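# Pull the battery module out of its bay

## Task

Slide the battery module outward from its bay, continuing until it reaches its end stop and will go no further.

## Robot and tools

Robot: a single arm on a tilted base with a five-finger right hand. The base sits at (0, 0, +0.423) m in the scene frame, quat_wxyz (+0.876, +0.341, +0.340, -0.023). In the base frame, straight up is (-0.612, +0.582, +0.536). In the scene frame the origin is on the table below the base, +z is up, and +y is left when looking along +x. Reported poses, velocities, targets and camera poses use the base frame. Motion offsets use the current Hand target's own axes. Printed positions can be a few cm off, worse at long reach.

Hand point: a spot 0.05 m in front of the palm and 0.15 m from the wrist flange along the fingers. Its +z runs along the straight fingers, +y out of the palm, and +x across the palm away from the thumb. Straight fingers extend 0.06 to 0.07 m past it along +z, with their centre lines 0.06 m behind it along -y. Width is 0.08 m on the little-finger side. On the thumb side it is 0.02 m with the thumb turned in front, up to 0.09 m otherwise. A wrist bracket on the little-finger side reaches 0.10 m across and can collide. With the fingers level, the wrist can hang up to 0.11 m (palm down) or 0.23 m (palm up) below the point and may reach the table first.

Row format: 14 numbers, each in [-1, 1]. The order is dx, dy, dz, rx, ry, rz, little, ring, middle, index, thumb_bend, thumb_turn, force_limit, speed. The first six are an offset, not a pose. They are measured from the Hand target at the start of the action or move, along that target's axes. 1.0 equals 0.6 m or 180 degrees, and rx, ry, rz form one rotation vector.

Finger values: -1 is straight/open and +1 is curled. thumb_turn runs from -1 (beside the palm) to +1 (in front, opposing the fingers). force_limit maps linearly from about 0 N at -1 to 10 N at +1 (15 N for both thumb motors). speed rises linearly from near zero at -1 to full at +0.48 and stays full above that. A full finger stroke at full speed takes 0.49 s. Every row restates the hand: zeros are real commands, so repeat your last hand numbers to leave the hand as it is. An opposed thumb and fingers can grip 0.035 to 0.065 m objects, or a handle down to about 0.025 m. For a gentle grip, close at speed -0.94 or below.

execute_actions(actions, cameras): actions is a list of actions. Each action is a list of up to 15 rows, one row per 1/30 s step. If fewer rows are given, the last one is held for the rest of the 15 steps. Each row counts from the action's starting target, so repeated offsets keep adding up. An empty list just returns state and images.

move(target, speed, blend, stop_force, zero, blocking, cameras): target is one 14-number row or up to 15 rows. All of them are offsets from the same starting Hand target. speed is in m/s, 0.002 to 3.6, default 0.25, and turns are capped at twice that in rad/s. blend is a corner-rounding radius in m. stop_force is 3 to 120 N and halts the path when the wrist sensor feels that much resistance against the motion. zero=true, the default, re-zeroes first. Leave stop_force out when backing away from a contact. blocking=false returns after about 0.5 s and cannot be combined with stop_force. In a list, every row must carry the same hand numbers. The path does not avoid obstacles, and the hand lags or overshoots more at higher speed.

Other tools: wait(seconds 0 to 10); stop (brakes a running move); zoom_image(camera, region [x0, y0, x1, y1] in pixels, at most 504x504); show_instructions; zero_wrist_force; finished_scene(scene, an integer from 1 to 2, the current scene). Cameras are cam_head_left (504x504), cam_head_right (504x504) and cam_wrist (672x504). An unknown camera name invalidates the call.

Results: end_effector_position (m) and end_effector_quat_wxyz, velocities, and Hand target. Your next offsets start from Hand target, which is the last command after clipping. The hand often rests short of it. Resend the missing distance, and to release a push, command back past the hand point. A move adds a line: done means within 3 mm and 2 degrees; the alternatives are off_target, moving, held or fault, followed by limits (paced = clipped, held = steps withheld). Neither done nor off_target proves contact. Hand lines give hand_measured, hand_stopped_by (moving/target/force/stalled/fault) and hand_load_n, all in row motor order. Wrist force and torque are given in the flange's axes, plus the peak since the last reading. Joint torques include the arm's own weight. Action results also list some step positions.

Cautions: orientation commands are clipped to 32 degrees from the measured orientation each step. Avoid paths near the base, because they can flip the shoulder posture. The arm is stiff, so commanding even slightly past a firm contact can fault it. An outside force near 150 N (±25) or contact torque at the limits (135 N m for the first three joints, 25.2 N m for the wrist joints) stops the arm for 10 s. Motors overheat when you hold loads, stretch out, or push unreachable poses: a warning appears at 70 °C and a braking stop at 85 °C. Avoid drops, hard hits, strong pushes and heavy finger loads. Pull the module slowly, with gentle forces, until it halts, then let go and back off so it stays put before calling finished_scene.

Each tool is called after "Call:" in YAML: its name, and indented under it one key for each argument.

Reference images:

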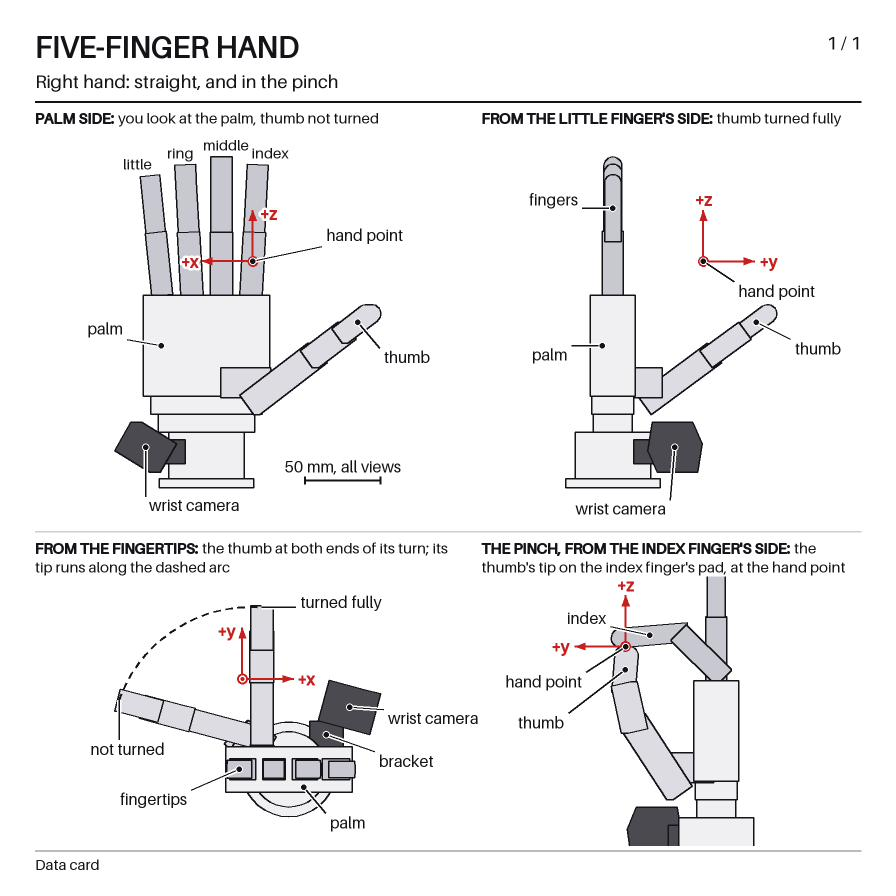

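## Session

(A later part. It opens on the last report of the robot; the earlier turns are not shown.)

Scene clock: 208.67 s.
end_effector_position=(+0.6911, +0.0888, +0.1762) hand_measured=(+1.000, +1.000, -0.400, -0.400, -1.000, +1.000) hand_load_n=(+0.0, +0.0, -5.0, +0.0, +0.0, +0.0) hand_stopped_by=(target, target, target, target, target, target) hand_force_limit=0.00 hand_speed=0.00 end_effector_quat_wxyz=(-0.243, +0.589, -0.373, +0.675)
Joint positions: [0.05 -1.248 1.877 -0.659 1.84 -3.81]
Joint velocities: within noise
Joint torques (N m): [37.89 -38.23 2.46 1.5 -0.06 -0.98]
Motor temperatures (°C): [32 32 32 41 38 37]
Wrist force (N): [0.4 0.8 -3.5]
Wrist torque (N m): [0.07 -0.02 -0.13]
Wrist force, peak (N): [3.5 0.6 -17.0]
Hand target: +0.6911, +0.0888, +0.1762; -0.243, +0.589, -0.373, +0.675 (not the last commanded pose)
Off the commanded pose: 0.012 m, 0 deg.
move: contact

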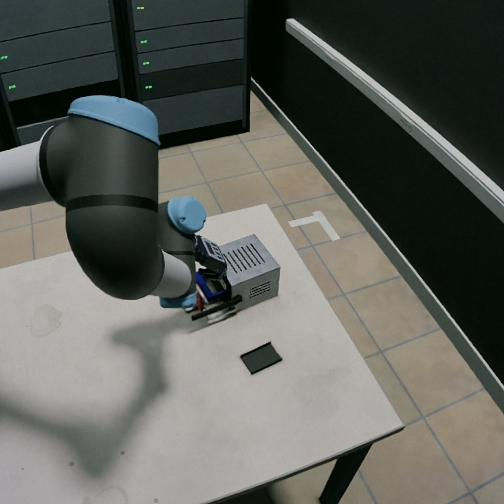

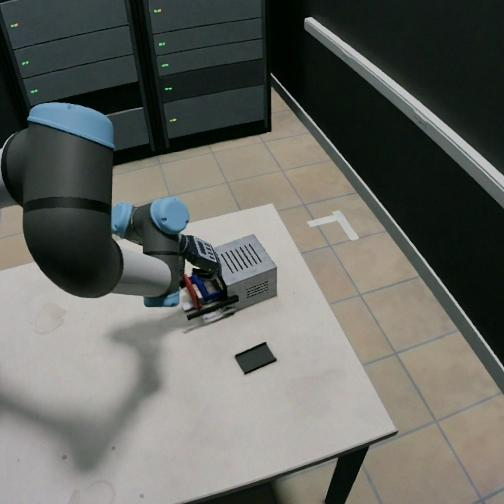

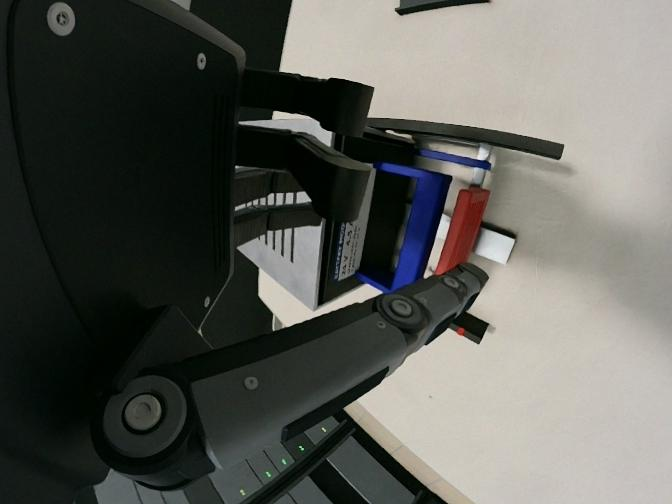

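Call:
move:
  target:
    - [0,-0.012,-0.012,0,0,0,1,1,-0.4,-0.4,-1,1,0,0]
    - [0,0.014,-0.038,0,0,0,1,1,-0.4,-0.4,-1,1,0,0]
  speed: 0.08
  cameras: []

Call:
move:
  target: [0,0.059,0.059,0,0,0,1,1,-0.4,-0.4,-1,1,0,0]
  speed: 0.05
  stop_force: 4

Call:
zoom_image:
  camera: "cam_head_right"
  region: [170, 230, 270, 330]

Call:
zoom_image:
  camera: "cam_head_left"
  region: [170, 230, 270, 330]

Scene clock: 216.73 s.
end_effector_position=(+0.6680, +0.0887, +0.1690) hand_measured=(+1.000, +1.000, -0.400, -0.400, -1.000, +1.000) hand_load_n=(+0.0, +0.0, +0.0, +0.0, +0.0, +0.0) hand_stopped_by=(target, target, target, target, target, target) hand_force_limit=0.00 hand_speed=0.00 end_effector_quat_wxyz=(-0.243, +0.589, -0.373, +0.675)
Joint positions: [0.053 -1.282 1.948 -0.696 1.843 -3.81]
Joint velocities: within noise
Joint torques (N m): [14.11 -37.1 5.81 -1.67 -2.12 0.88]
Motor temperatures (°C): [32 32 32 41 38 37]
Wrist force (N): [0.0 0.0 0.9]
Wrist torque (N m): [0.01 -0.12 -0.17]
Wrist force, peak (N): [0.2 0.8 -3.6]
Hand target: +0.6679, +0.0887, +0.1689; -0.243, +0.589, -0.373, +0.675
Off the commanded pose: 0.000 m, 0 deg.
move: done
No camera images: "cameras" was empty.

Scene clock: 218.93 s.
end_effector_position=(+0.6985, +0.0596, +0.1420) hand_measured=(+1.000, +1.000, -0.400, -0.400, -1.000, +1.000) hand_load_n=(+0.0, +0.0, +0.0, +0.0, +0.0, +0.0) hand_stopped_by=(target, target, target, target, target, target) hand_force_limit=0.00 hand_speed=0.00 end_effector_quat_wxyz=(-0.243, +0.589, -0.373, +0.675)
Joint positions: [-0.014 -1.198 1.915 -0.746 1.776 -3.808]
Joint velocities: within noise
Joint torques (N m): [15.14 -20.96 -5.97 -1.29 -2.15 1.16]
Motor temperatures (°C): [32 32 32 41 38 37]
Wrist force (N): [-0.3 0.0 0.7]
Wrist torque (N m): [0.02 -0.07 -0.18]
Wrist force, peak (N): [0.0 0.6 1.1]
Hand target: +0.6985, +0.0596, +0.1420; -0.243, +0.589, -0.373, +0.675
Off the commanded pose: 0.000 m, 0 deg.
move: done

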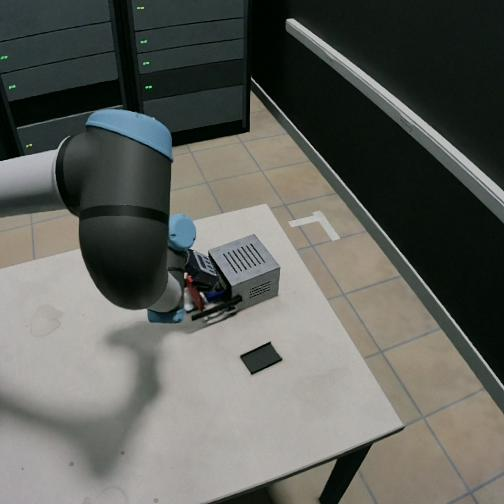

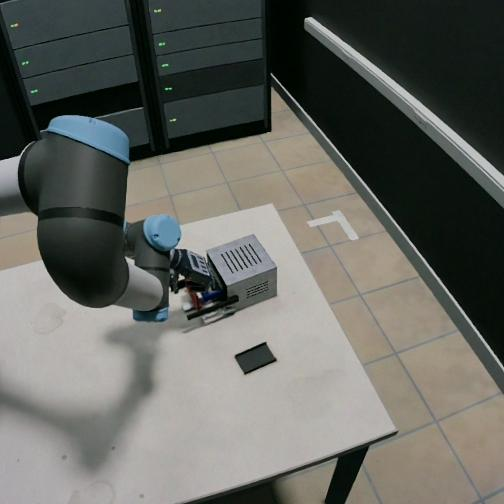

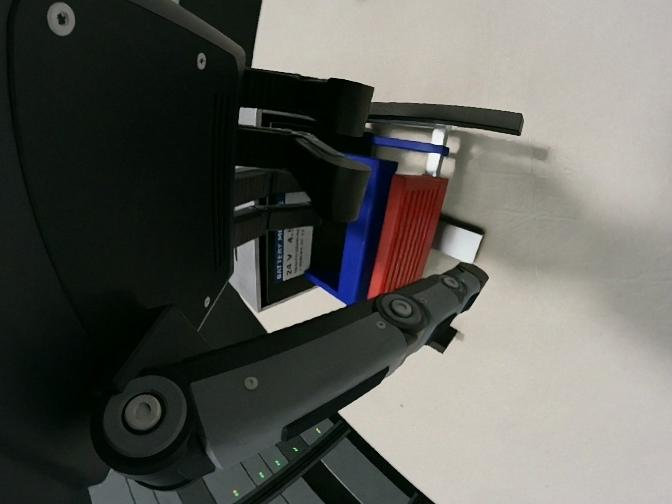

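Scaled by 5.040 from the camera's 504x504 image, which has a finer 720x720 frame.

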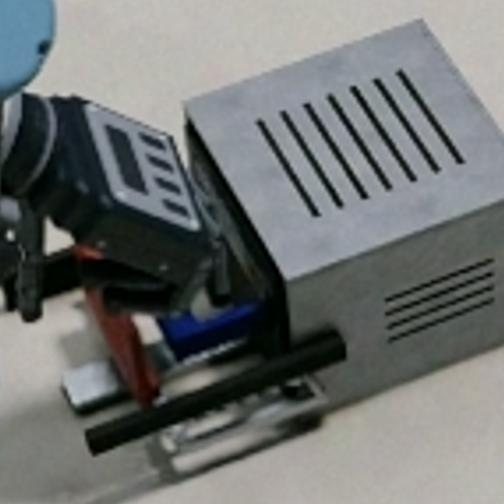

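Scaled by 5.040 from the camera's 504x504 image, which has a finer 720x720 frame.

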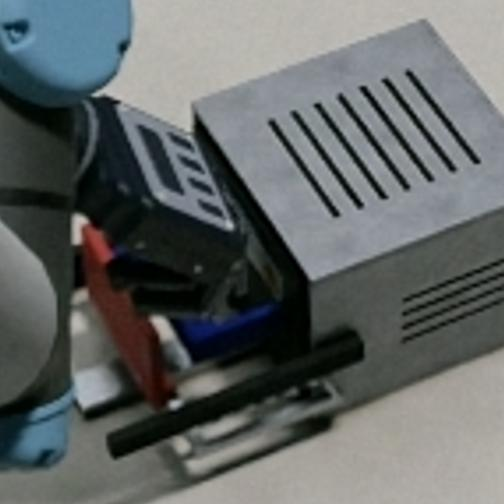

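Call:
move:
  target: [0,0.030,0.030,0,0,0,1,1,-0.4,-0.4,-1,1,0,0]
  speed: 0.04
  stop_force: 4

Call:
zoom_image:
  camera: "cam_head_right"
  region: [170, 230, 270, 330]

Call:
zoom_image:
  camera: "cam_wrist"
  region: [230, 50, 534, 354]

Scene clock: 225.43 s.
end_effector_position=(+0.7140, +0.0448, +0.1283) hand_measured=(+1.000, +1.000, -0.400, -0.400, -1.000, +1.000) hand_load_n=(+0.0, +0.0, +0.0, +0.0, +0.0, +0.0) hand_stopped_by=(target, target, target, target, target, target) hand_force_limit=0.00 hand_speed=0.00 end_effector_quat_wxyz=(-0.243, +0.589, -0.373, +0.675)
Joint positions: [-0.046 -1.154 1.892 -0.768 1.745 -3.807]
Joint velocities: within noise
Joint torques (N m): [15.24 -21.87 -5.83 -1.26 -2.04 1.11]
Motor temperatures (°C): [32 32 32 41 38 37]
Wrist force (N): [-0.2 0.2 1.0]
Wrist torque (N m): [0.02 -0.09 -0.17]
Wrist force, peak (N): [0.0 0.4 1.1]
Hand target: +0.7140, +0.0448, +0.1283; -0.243, +0.589, -0.373, +0.675
Off the commanded pose: 0.000 m, 0 deg.
move: done

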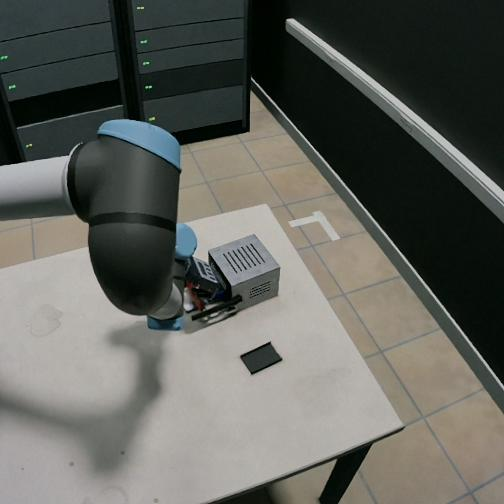

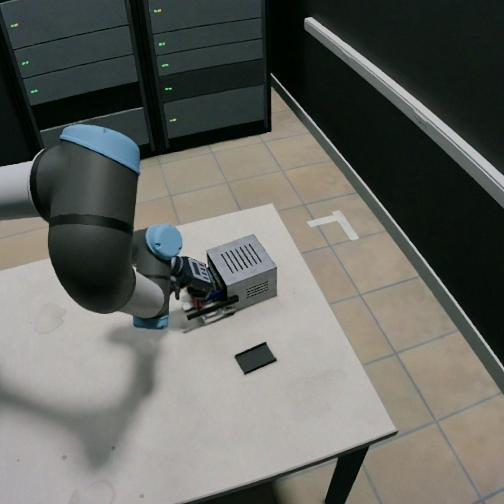

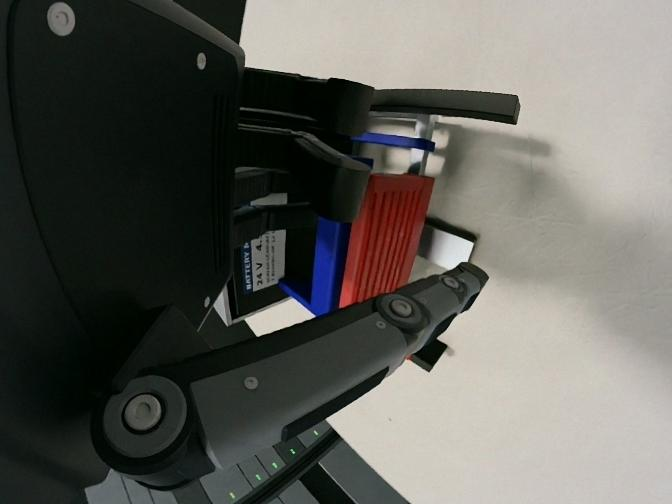

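Scaled by 5.040 from the camera's 504x504 image, which has a finer 720x720 frame.

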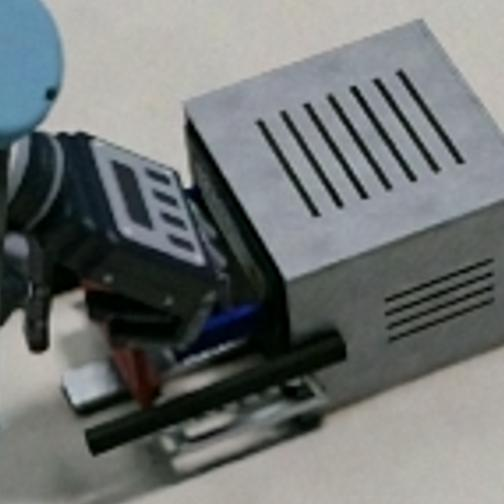

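Scaled by 1.658 from the camera's 672x504 image, which has a finer 960x720 frame.

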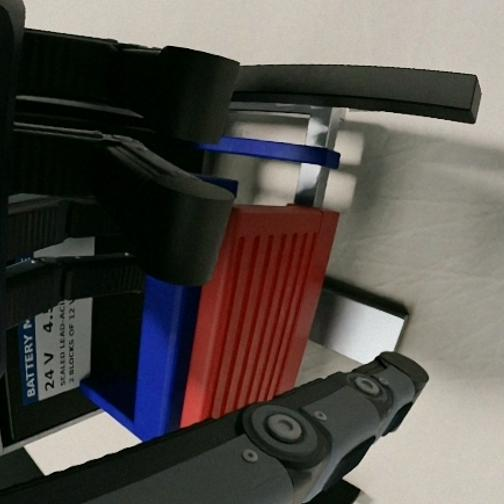

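Call:
move:
  target: [0,0,0,0,0,0,1,1,0.5,0.5,-1,1,-0.5,-0.85]
  cameras: []

Call:
move:
  target: [0,0,0,0,0,0,1,1,0.5,0.5,0.7,1,-0.5,-0.85]

Call:
zoom_image:
  camera: "cam_wrist"
  region: [230, 50, 534, 354]

Call:
zoom_image:
  camera: "cam_head_right"
  region: [170, 230, 270, 330]

Scene clock: 229.87 s.
end_effector_position=(+0.7141, +0.0448, +0.1283) hand_measured=(+1.000, +1.000, -0.278, -0.222, -1.000, +1.000) hand_load_n=(+0.0, +0.0, +7.5, +10.5, +0.0, +0.0) hand_stopped_by=(target, target, force, force, target, target) hand_force_limit=-0.50 hand_speed=-0.85 end_effector_quat_wxyz=(-0.243, +0.588, -0.373, +0.675)
Joint positions: [-0.046 -1.154 1.892 -0.768 1.745 -3.807]
Joint velocities: within noise
Joint torques (N m): [15.47 -21.98 0.86 3.18 -0.24 0.78]
Motor temperatures (°C): [32 32 32 41 38 37]
Wrist force (N): [-1.0 -3.3 13.0]
Wrist torque (N m): [0.03 -0.33 -0.20]
Wrist force, peak (N): [-1.1 -4.1 13.2]
Hand target: +0.7140, +0.0448, +0.1283; -0.243, +0.589, -0.373, +0.675
Off the commanded pose: 0.000 m, 0 deg.
move: done
No camera images: "cameras" was empty.

Scene clock: 233.20 s.
end_effector_position=(+0.7140, +0.0448, +0.1283) hand_measured=(+1.000, +1.000, -0.278, -0.222, -0.344, +1.000) hand_load_n=(+0.0, +0.0, +8.0, +11.5, +4.5, +0.5) hand_stopped_by=(target, target, force, force, force, target) hand_force_limit=-0.50 hand_speed=-0.85 end_effector_quat_wxyz=(-0.243, +0.589, -0.373, +0.675)
Joint positions: [-0.046 -1.154 1.892 -0.768 1.745 -3.807]
Joint velocities: within noise
Joint torques (N m): [15.68 -22.26 6.45 4 0.79 -0.74]
Motor temperatures (°C): [32 32 32 41 38 37]
Wrist force (N): [-1.2 -1.4 12.2]
Wrist torque (N m): [0.11 -0.31 -0.21]
Wrist force, peak (N): [-1.2 -3.4 13.4]
Hand target: +0.7140, +0.0448, +0.1283; -0.243, +0.589, -0.373, +0.675
Off the commanded pose: 0.000 m, 0 deg.
move: done

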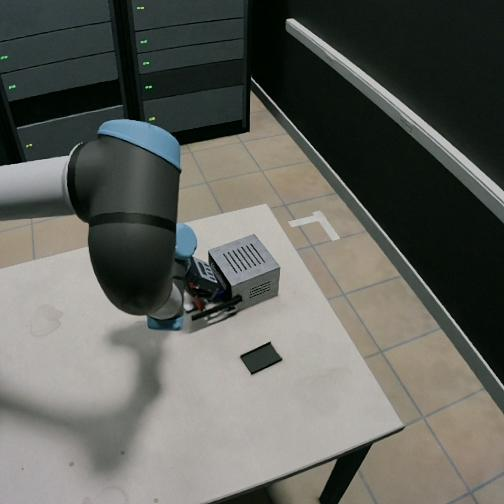

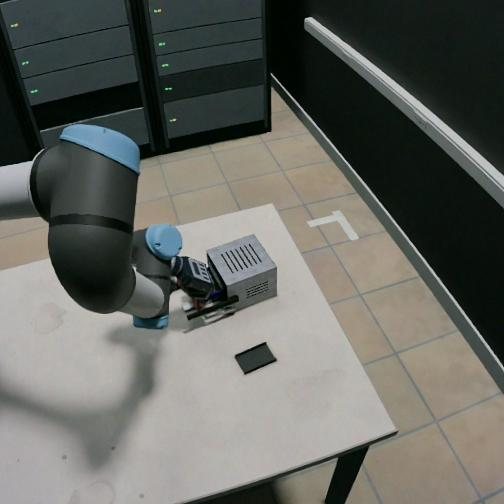

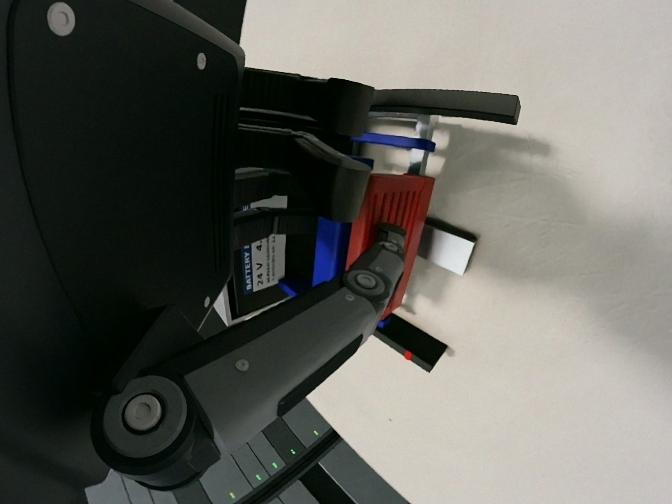

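Scaled by 1.658 from the camera's 672x504 image, which has a finer 960x720 frame.

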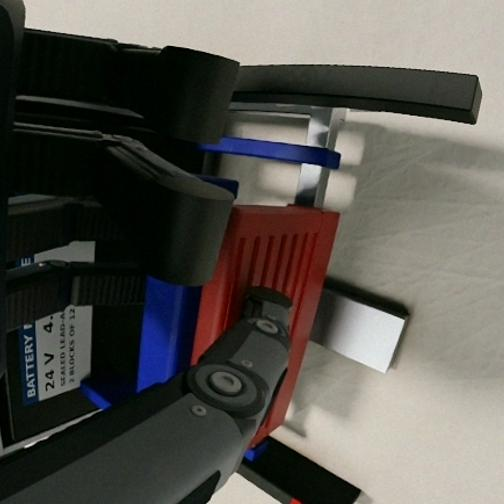

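Scaled by 5.040 from the camera's 504x504 image, which has a finer 720x720 frame.

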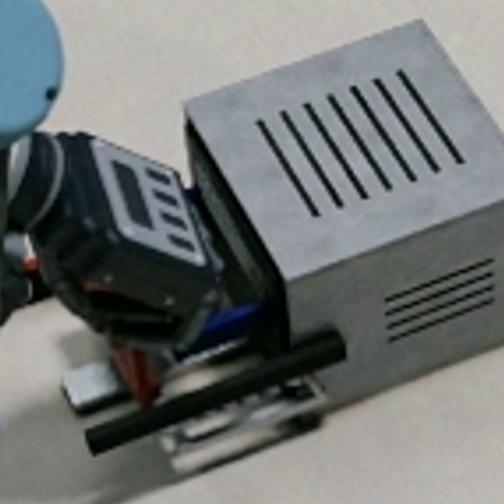

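Call:
move:
  target: [0,0,0,0,0,0,1,1,0.6,0.6,0.95,1,0.6,-0.85]

Call:
zoom_image:
  camera: "cam_wrist"
  region: [230, 50, 534, 354]

Scene clock: 235.50 s.
end_effector_position=(+0.7140, +0.0448, +0.1283) hand_measured=(+1.000, +1.000, -0.278, -0.222, -0.324, +1.000) hand_load_n=(+0.0, +0.0, +9.0, +12.5, +11.0, +0.5) hand_stopped_by=(target, target, force, force, force, target) hand_force_limit=0.60 hand_speed=-0.85 end_effector_quat_wxyz=(-0.243, +0.589, -0.373, +0.675)
Joint positions: [-0.046 -1.154 1.892 -0.768 1.745 -3.807]
Joint velocities: within noise
Joint torques (N m): [17.22 -22.37 9.71 1.03 -1.29 -0.74]
Motor temperatures (°C): [32 32 32 41 38 37]
Wrist force (N): [-0.9 1.8 11.1]
Wrist torque (N m): [0.25 -0.32 -0.19]
Wrist force, peak (N): [-1.3 -1.0 12.6]
Hand target: +0.7140, +0.0448, +0.1283; -0.243, +0.589, -0.373, +0.675
Off the commanded pose: 0.000 m, 0 deg.
move: done

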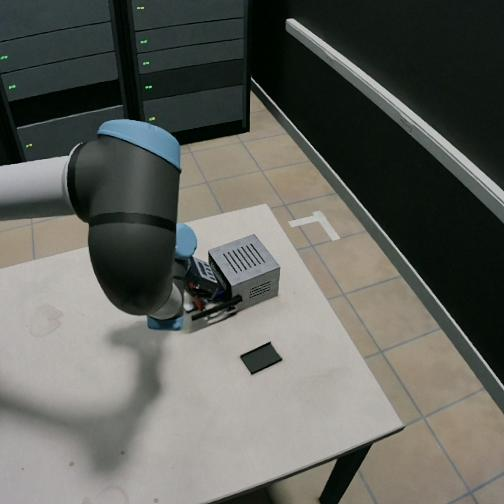

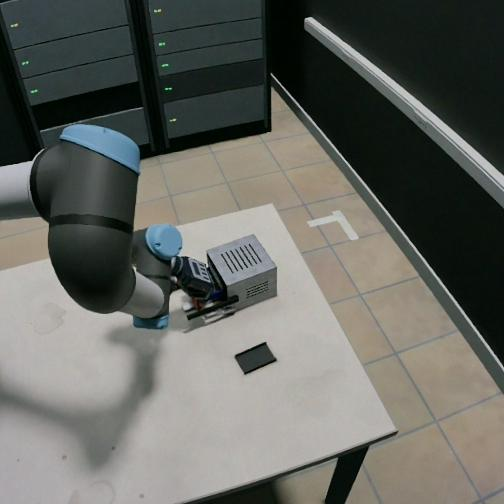

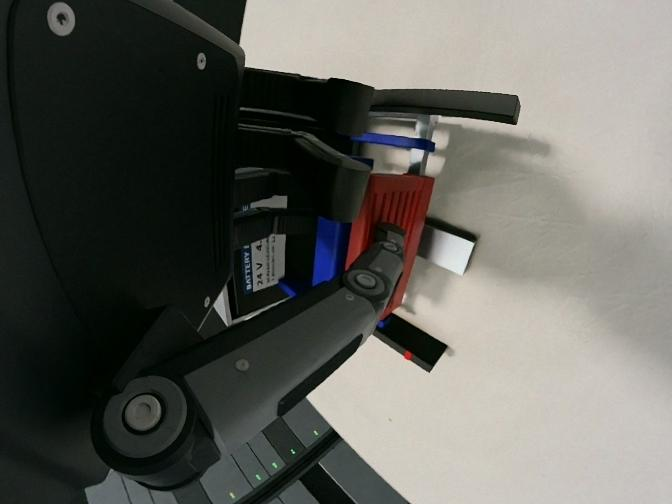

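Scaled by 1.658 from the camera's 672x504 image, which has a finer 960x720 frame.

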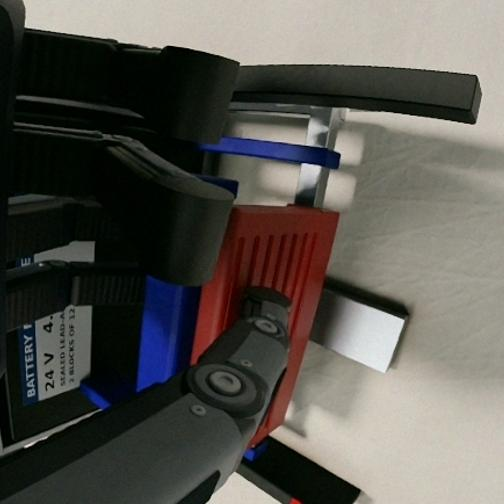

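Call:
move:
  target: [0,0.094,-0.094,0,0,0,1,1,0.6,0.6,0.95,1,0.6,-0.85]
  speed: 0.04
  stop_force: 22

Call:
zoom_image:
  camera: "cam_wrist"
  region: [230, 50, 534, 354]

Call:
zoom_image:
  camera: "cam_head_right"
  region: [150, 230, 270, 330]

Scene clock: 239.50 s.
end_effector_position=(+0.7106, +0.0436, +0.1257) hand_measured=(+1.000, +1.000, -0.280, -0.224, -0.322, +1.000) hand_load_n=(+0.0, +0.0, +18.5, +24.0, +3.0, +0.0) hand_stopped_by=(target, target, force, force, force, target) hand_force_limit=0.60 hand_speed=-0.85 end_effector_quat_wxyz=(-0.243, +0.588, -0.373, +0.675)
Joint positions: [-0.049 -1.156 1.905 -0.779 1.742 -3.807]
Joint velocities: within noise
Joint torques (N m): [37.55 -11.47 8.95 8.84 1.95 -1.31]
Motor temperatures (°C): [32 32 32 41 38 37]
Wrist force (N): [3.7 -14.3 18.4]
Wrist torque (N m): [0.18 -0.28 -0.34]
Wrist force, peak (N): [0.7 -19.5 36.8]
Hand target: +0.7106, +0.0436, +0.1257; -0.243, +0.588, -0.373, +0.675 (not the last commanded pose)
Off the commanded pose: 0.075 m, 0 deg.
move: contact

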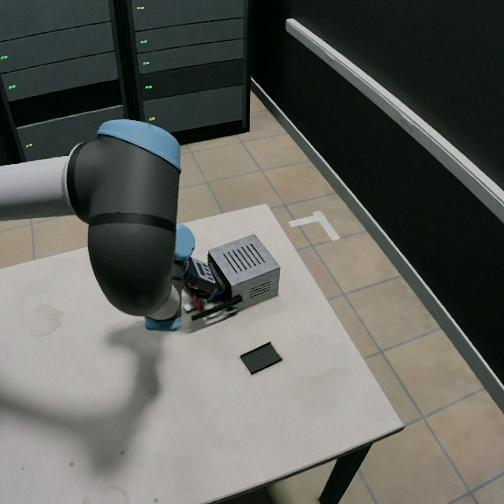

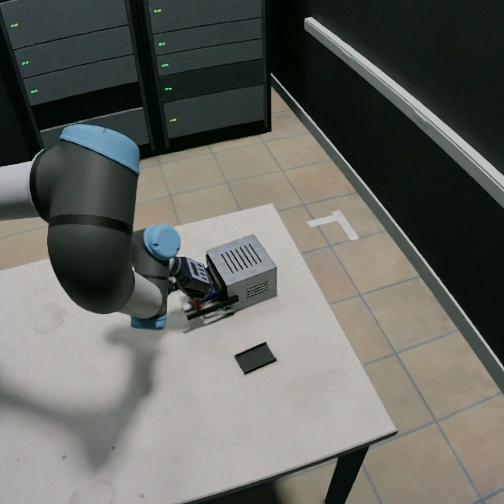

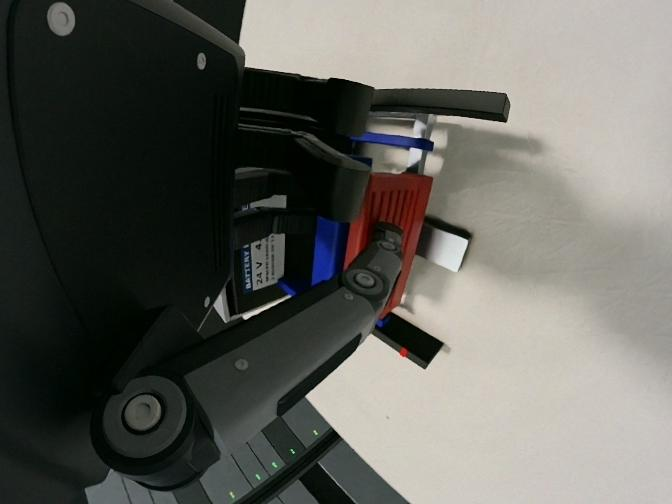

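Scaled by 1.658 from the camera's 672x504 image, which has a finer 960x720 frame.

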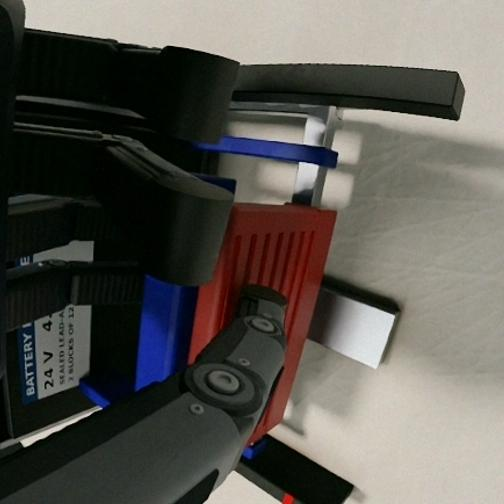

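Scaled by 4.200 from the camera's 504x504 image, which has a finer 720x720 frame.

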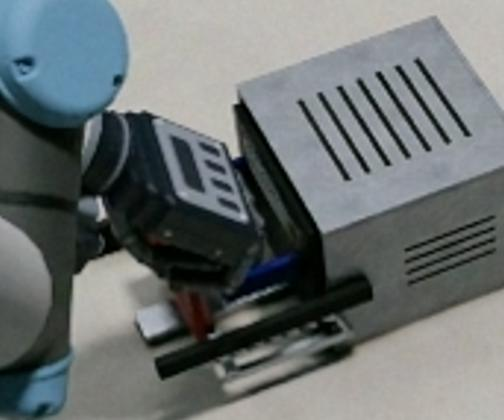

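Call:
move:
  target: [0,-0.005,0.005,0,0,0,1,1,0.6,0.6,1,1,1,-0.6]
  speed: 0.03

Call:
zoom_image:
  camera: "cam_wrist"
  region: [300, 130, 460, 290]

Scene clock: 244.43 s.
end_effector_position=(+0.7137, +0.0447, +0.1281) hand_measured=(+1.000, +1.000, -0.278, -0.222, -0.282, +1.000) hand_load_n=(+0.0, +0.0, +4.5, +6.5, +17.5, -0.5) hand_stopped_by=(target, target, force, force, force, target) hand_force_limit=1.00 hand_speed=-0.60 end_effector_quat_wxyz=(-0.243, +0.589, -0.373, +0.675) end_effector_velocity=(+0.001, +0.001, +0.001) end_effector_angular_velocity=(+0.000, +0.000, +0.001)
Joint positions: [-0.046 -1.154 1.893 -0.769 1.744 -3.808]
Joint velocities: [0.002 0 -0.005 0.004 0.001 0]
Joint torques (N m): [37.69 -24.31 -16.14 -1.13 -0.76 -1.05]
Motor temperatures (°C): [32 32 32 41 38 37]
Wrist force (N): [0.8 3.5 -17.3]
Wrist torque (N m): [-0.04 0.04 -0.16]
Wrist force, peak (N): [3.7 -14.3 18.6]
Hand target: +0.7139, +0.0447, +0.1282; -0.243, +0.588, -0.373, +0.675
Off the commanded pose: 0.000 m, 0 deg.
move: done

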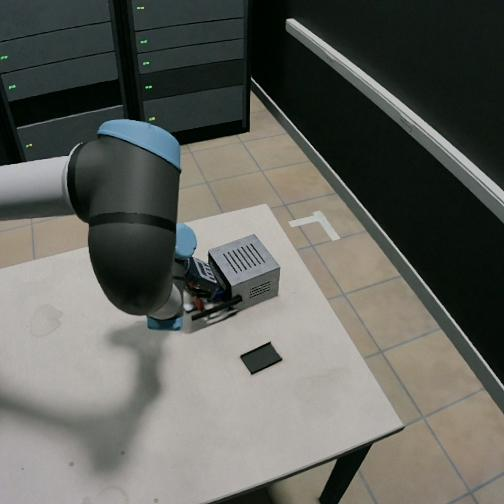

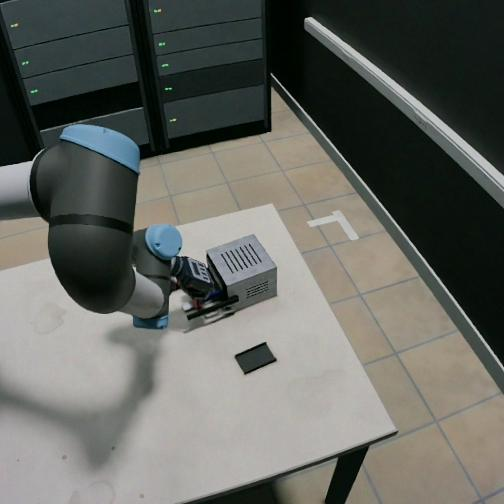

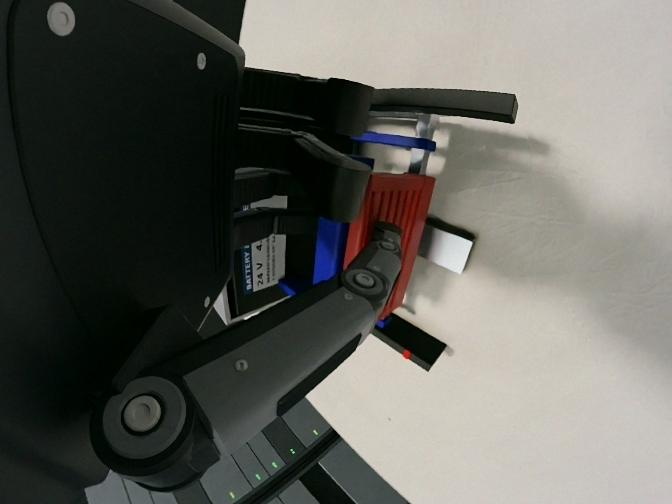

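Scaled by 3.150 from the camera's 672x504 image, which has a finer 960x720 frame.

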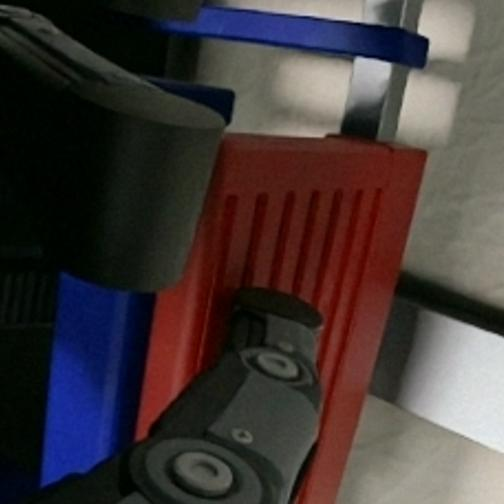

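Call:
move:
  target: [0,0.094,-0.094,0,0,0,1,1,0.6,0.6,1,1,1,-0.6]
  speed: 0.04
  stop_force: 30

Call:
zoom_image:
  camera: "cam_wrist"
  region: [300, 80, 520, 300]

Scene clock: 266.50 s.
end_effector_position=(+0.7120, +0.0442, +0.1269) hand_measured=(+1.000, +1.000, -0.280, -0.224, -0.282, +1.000) hand_load_n=(+0.0, +0.0, +9.0, +12.5, +19.5, -1.5) hand_stopped_by=(target, target, force, force, force, target) hand_force_limit=1.00 hand_speed=-0.60 end_effector_quat_wxyz=(-0.243, +0.588, -0.373, +0.675)
Joint positions: [-0.047 -1.155 1.9 -0.775 1.743 -3.808]
Joint velocities: within noise
Joint torques (N m): [40.04 -21.79 -10.23 0.65 -1.68 -0.34]
Motor temperatures (°C): [32 32 32 41 38 37]
Wrist force (N): [5.4 3.0 -8.8]
Wrist torque (N m): [0.07 -0.24 -0.09]
Wrist force, peak (N): [-2.3 -5.7 19.2]
Hand target: +0.7120, +0.0442, +0.1269; -0.243, +0.588, -0.373, +0.675 (not the last commanded pose)
Off the commanded pose: 0.077 m, 0 deg.
move: contact

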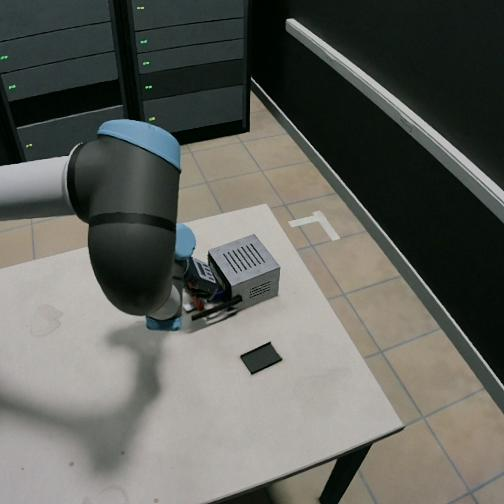

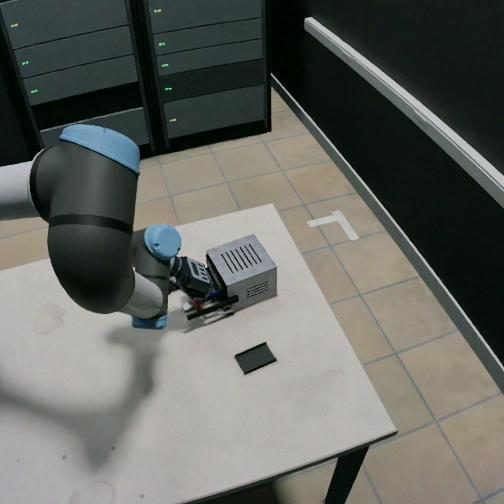

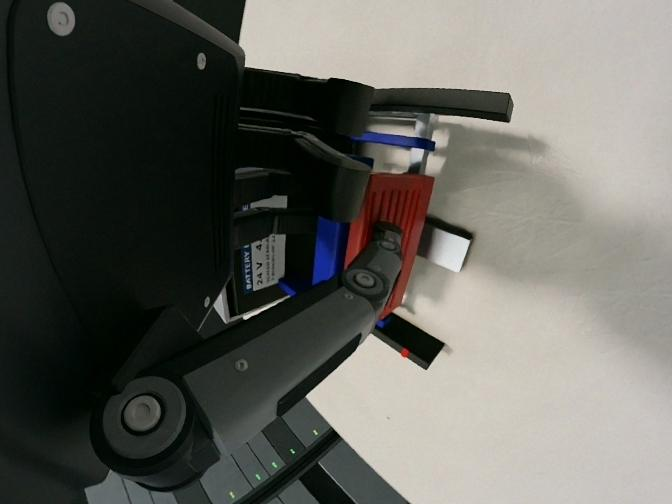

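Scaled by 2.291 from the camera's 672x504 image, which has a finer 960x720 frame.

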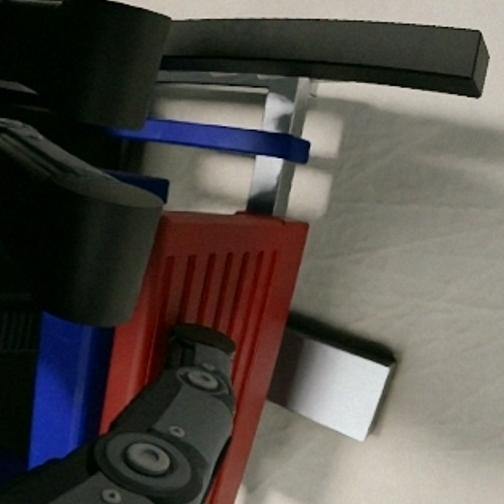

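Call:
zoom_image:
  camera: "cam_head_right"
  region: [175, 280, 245, 335]

Call:
zoom_image:
  camera: "cam_wrist"
  region: [350, 80, 450, 180]

Call:
zoom_image:
  camera: "cam_wrist"
  region: [360, 230, 460, 380]

Scaled by 7.200 from the camera's 504x504 image, which has a finer 720x720 frame.

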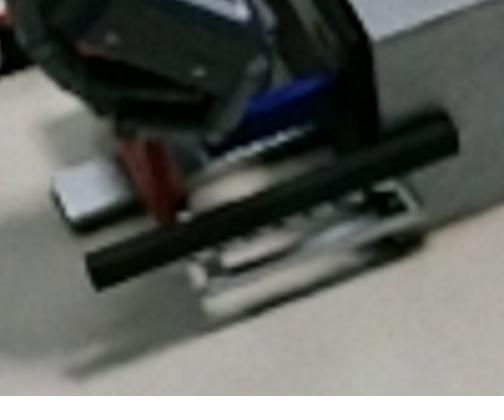

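Scaled by 5.040 from the camera's 672x504 image, which has a finer 960x720 frame.

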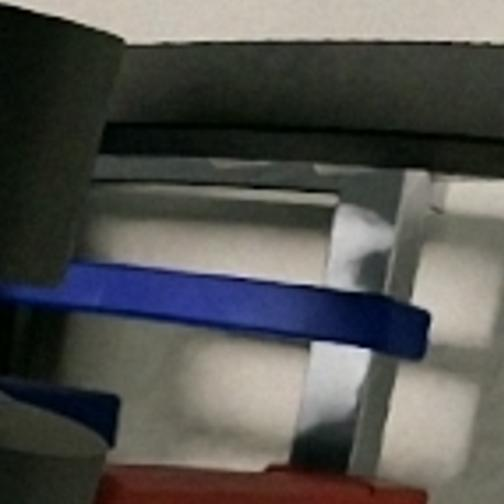

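Scaled by 3.360 from the camera's 672x504 image, which has a finer 960x720 frame.

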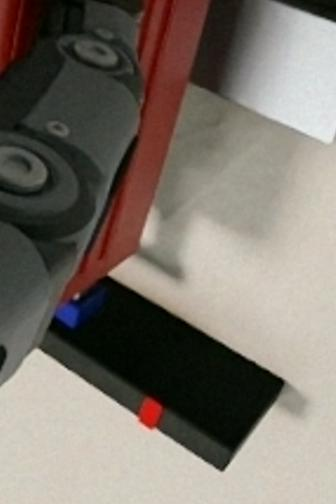

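Call:
move:
  target: [0,0.094,-0.094,0,0,0,1,1,0.6,0.6,1,1,1,-0.6]
  speed: 0.03
  stop_force: 40

Call:
zoom_image:
  camera: "cam_wrist"
  region: [300, 80, 520, 300]

Scene clock: 283.27 s.
end_effector_position=(+0.7099, +0.0436, +0.1253) hand_measured=(+1.000, +1.000, -0.288, -0.234, -0.280, +1.000) hand_load_n=(+0.0, +0.0, +21.5, +26.5, +11.5, -1.0) hand_stopped_by=(target, target, force, force, force, target) hand_force_limit=1.00 hand_speed=-0.60 end_effector_quat_wxyz=(-0.243, +0.588, -0.372, +0.675)
Joint positions: [-0.049 -1.157 1.909 -0.783 1.74 -3.808]
Joint velocities: within noise
Joint torques (N m): [39.45 -16.4 6.62 7.35 0.48 -1]
Motor temperatures (°C): [32 32 32 41 38 37]
Wrist force (N): [2.5 -6.7 21.9]
Wrist torque (N m): [0.27 -0.77 -0.20]
Wrist force, peak (N): [1.2 -11.5 39.7]
Hand target: +0.7099, +0.0436, +0.1253; -0.243, +0.588, -0.372, +0.675 (not the last commanded pose)
Off the commanded pose: 0.077 m, 0 deg.
move: contact

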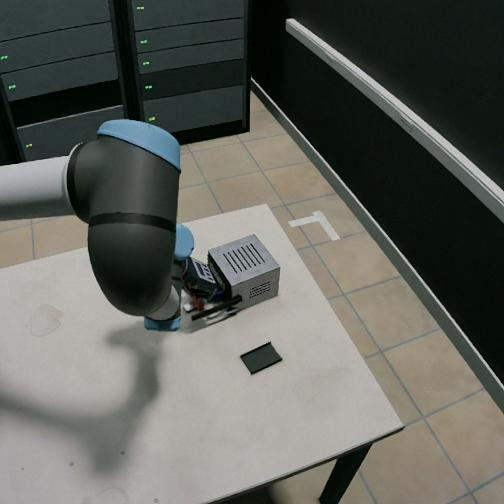

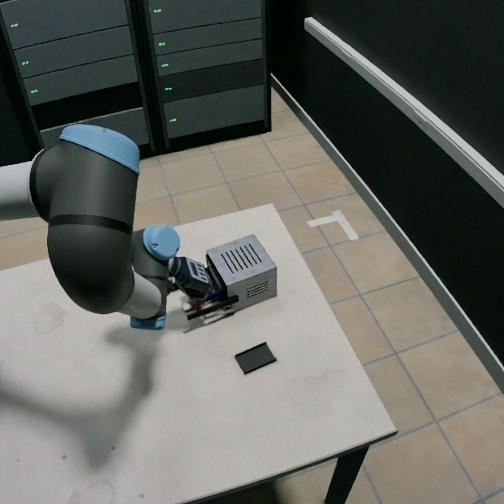

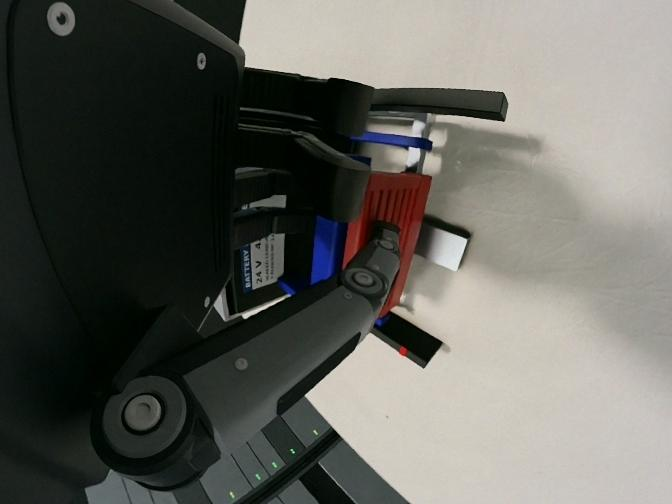

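Scaled by 2.291 from the camera's 672x504 image, which has a finer 960x720 frame.

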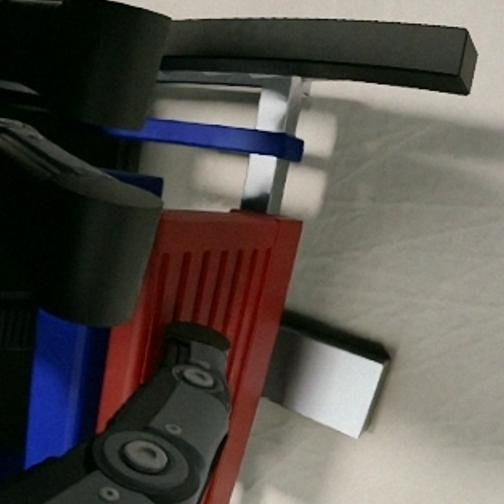

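Call:
move:
  target: [0,-0.005,0.005,0,0,0,1,1,-0.4,-0.4,-1,1,0,0]
  cameras: []

Call:
move:
  target: [0,-0.0215,-0.0215,0,0,0,1,1,-0.4,-0.4,-1,1,0,0]
  speed: 0.08
  cameras: []

Call:
move:
  target: [0,0,0,0,0,0,1,1,0.5,0.5,-1,1,-0.5,-0.85]
  cameras: ["cam_wrist"]

Call:
move:
  target: [0,0,0,0,0,0,1,1,0.5,0.5,0.7,1,0.4,-0.85]
  cameras: ["cam_wrist","cam_head_right"]

Call:
zoom_image:
  camera: "cam_wrist"
  region: [300, 80, 520, 300]

Scene clock: 290.70 s.
end_effector_position=(+0.7131, +0.0447, +0.1277) hand_measured=(+1.000, +1.000, -0.400, -0.400, -1.000, +1.000) hand_load_n=(+0.0, +0.0, +0.0, +0.0, +0.0, +0.0) hand_stopped_by=(target, target, target, target, target, target) hand_force_limit=0.00 hand_speed=0.00 end_effector_quat_wxyz=(-0.243, +0.588, -0.372, +0.675)
Joint positions: [-0.046 -1.154 1.897 -0.773 1.743 -3.808]
Joint velocities: within noise
Joint torques (N m): [39.14 -21.43 -5.86 2.08 0.46 -1.52]
Motor temperatures (°C): [32 32 32 41 38 37]
Wrist force (N): [2.0 1.1 0.8]
Wrist torque (N m): [0.17 -0.41 0.00]
Wrist force, peak (N): [2.5 -6.4 22.6]
Hand target: +0.7131, +0.0447, +0.1278; -0.243, +0.588, -0.372, +0.675
Off the commanded pose: 0.000 m, 0 deg.
move: done
No camera images: "cameras" was empty.

Scene clock: 291.63 s.
end_effector_position=(+0.7021, +0.0552, +0.1374) hand_measured=(+1.000, +1.000, -0.400, -0.400, -1.000, +1.000) hand_load_n=(+0.0, +0.0, +0.0, +0.0, +0.0, +0.0) hand_stopped_by=(target, target, target, target, target, target) hand_force_limit=0.00 hand_speed=0.00 end_effector_quat_wxyz=(-0.243, +0.588, -0.372, +0.675)
Joint positions: [-0.024 -1.186 1.913 -0.758 1.765 -3.808]
Joint velocities: within noise
Joint torques (N m): [39.09 -39.42 6.9 2.3 0.4 -1.58]
Motor temperatures (°C): [32 32 32 41 38 37]
Wrist force (N): [2.1 1.0 0.5]
Wrist torque (N m): [0.19 -0.41 -0.01]
Wrist force, peak (N): [2.2 1.1 0.8]
Hand target: +0.7020, +0.0553, +0.1375; -0.243, +0.588, -0.372, +0.675
Off the commanded pose: 0.000 m, 0 deg.
move: done
No camera images: "cameras" was empty.

Scene clock: 292.47 s.
end_effector_position=(+0.7020, +0.0553, +0.1376) hand_measured=(+1.000, +1.000, -0.264, -0.166, -1.000, +1.000) hand_load_n=(+0.0, +0.0, +3.0, +5.0, +0.0, +0.0) hand_stopped_by=(target, target, force, force, target, target) hand_force_limit=-0.50 hand_speed=-0.85 end_effector_quat_wxyz=(-0.243, +0.588, -0.372, +0.675)
Joint positions: [-0.024 -1.187 1.913 -0.758 1.765 -3.808]
Joint velocities: within noise
Joint torques (N m): [36.3 -35.09 7.15 2.36 0.45 -1.66]
Motor temperatures (°C): [32 32 32 41 38 37]
Wrist force (N): [1.8 -2.7 3.9]
Wrist torque (N m): [0.28 -0.48 -0.03]
Wrist force, peak (N): [1.9 -3.6 4.2]
Hand target: +0.7020, +0.0553, +0.1375; -0.243, +0.588, -0.372, +0.675
Off the commanded pose: 0.000 m, 0 deg.
move: done
Images, in order (width x height): cam_wrist 672x504.

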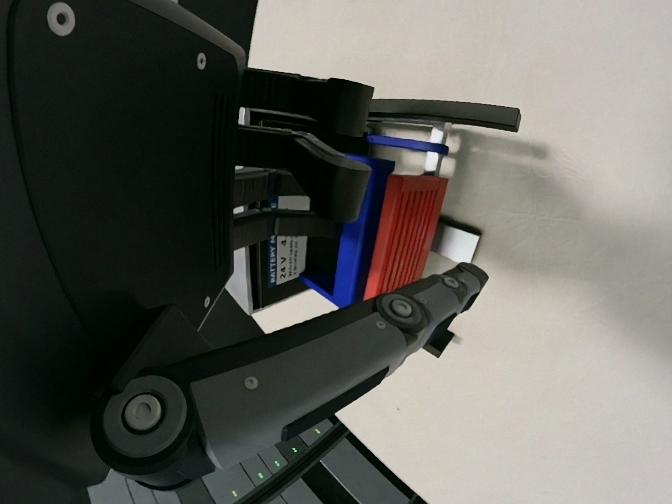

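Scene clock: 297.47 s.
end_effector_position=(+0.7020, +0.0553, +0.1375) hand_measured=(+1.000, +1.000, -0.264, -0.166, +0.054, +1.000) hand_load_n=(+0.0, +0.0, +3.0, +5.0, +0.0, +0.0) hand_stopped_by=(target, target, force, force, moving, target) hand_force_limit=0.40 hand_speed=-0.85 end_effector_quat_wxyz=(-0.243, +0.588, -0.372, +0.675)
Joint positions: [-0.024 -1.187 1.913 -0.758 1.765 -3.808]
Joint velocities: within noise
Joint torques (N m): [15.79 -24.24 8.96 3.18 0.92 -1.46]
Motor temperatures (°C): [32 32 32 41 38 37]
Wrist force (N): [1.8 -3.1 3.9]
Wrist torque (N m): [0.22 -0.48 -0.03]
Wrist force, peak (N): [1.7 -3.7 3.8]
Hand target: +0.7020, +0.0553, +0.1375; -0.243, +0.588, -0.372, +0.675
Off the commanded pose: 0.000 m, 0 deg.
move: moving (no rest 5 s after the path's end)
Images, in order (width x height): cam_head_right 504x504, cam_wrist 672x504.

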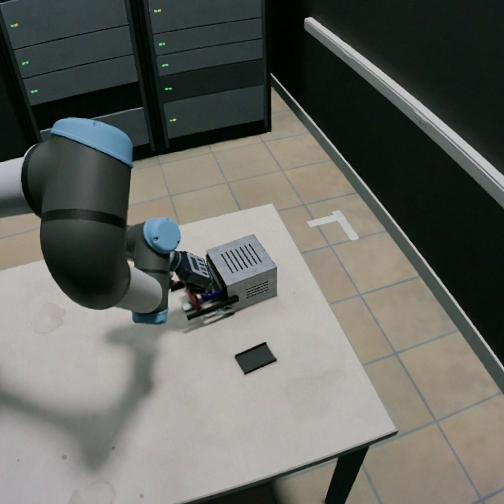

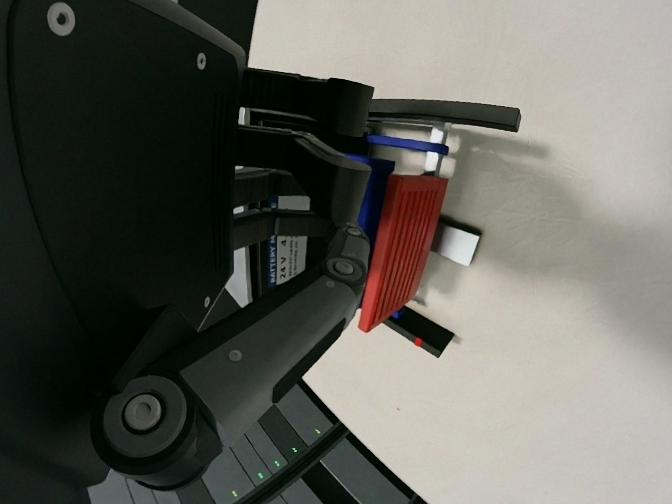

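Scaled by 2.291 from the camera's 672x504 image, which has a finer 960x720 frame.

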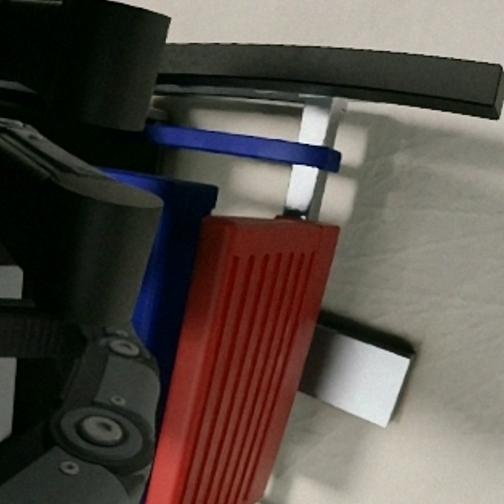

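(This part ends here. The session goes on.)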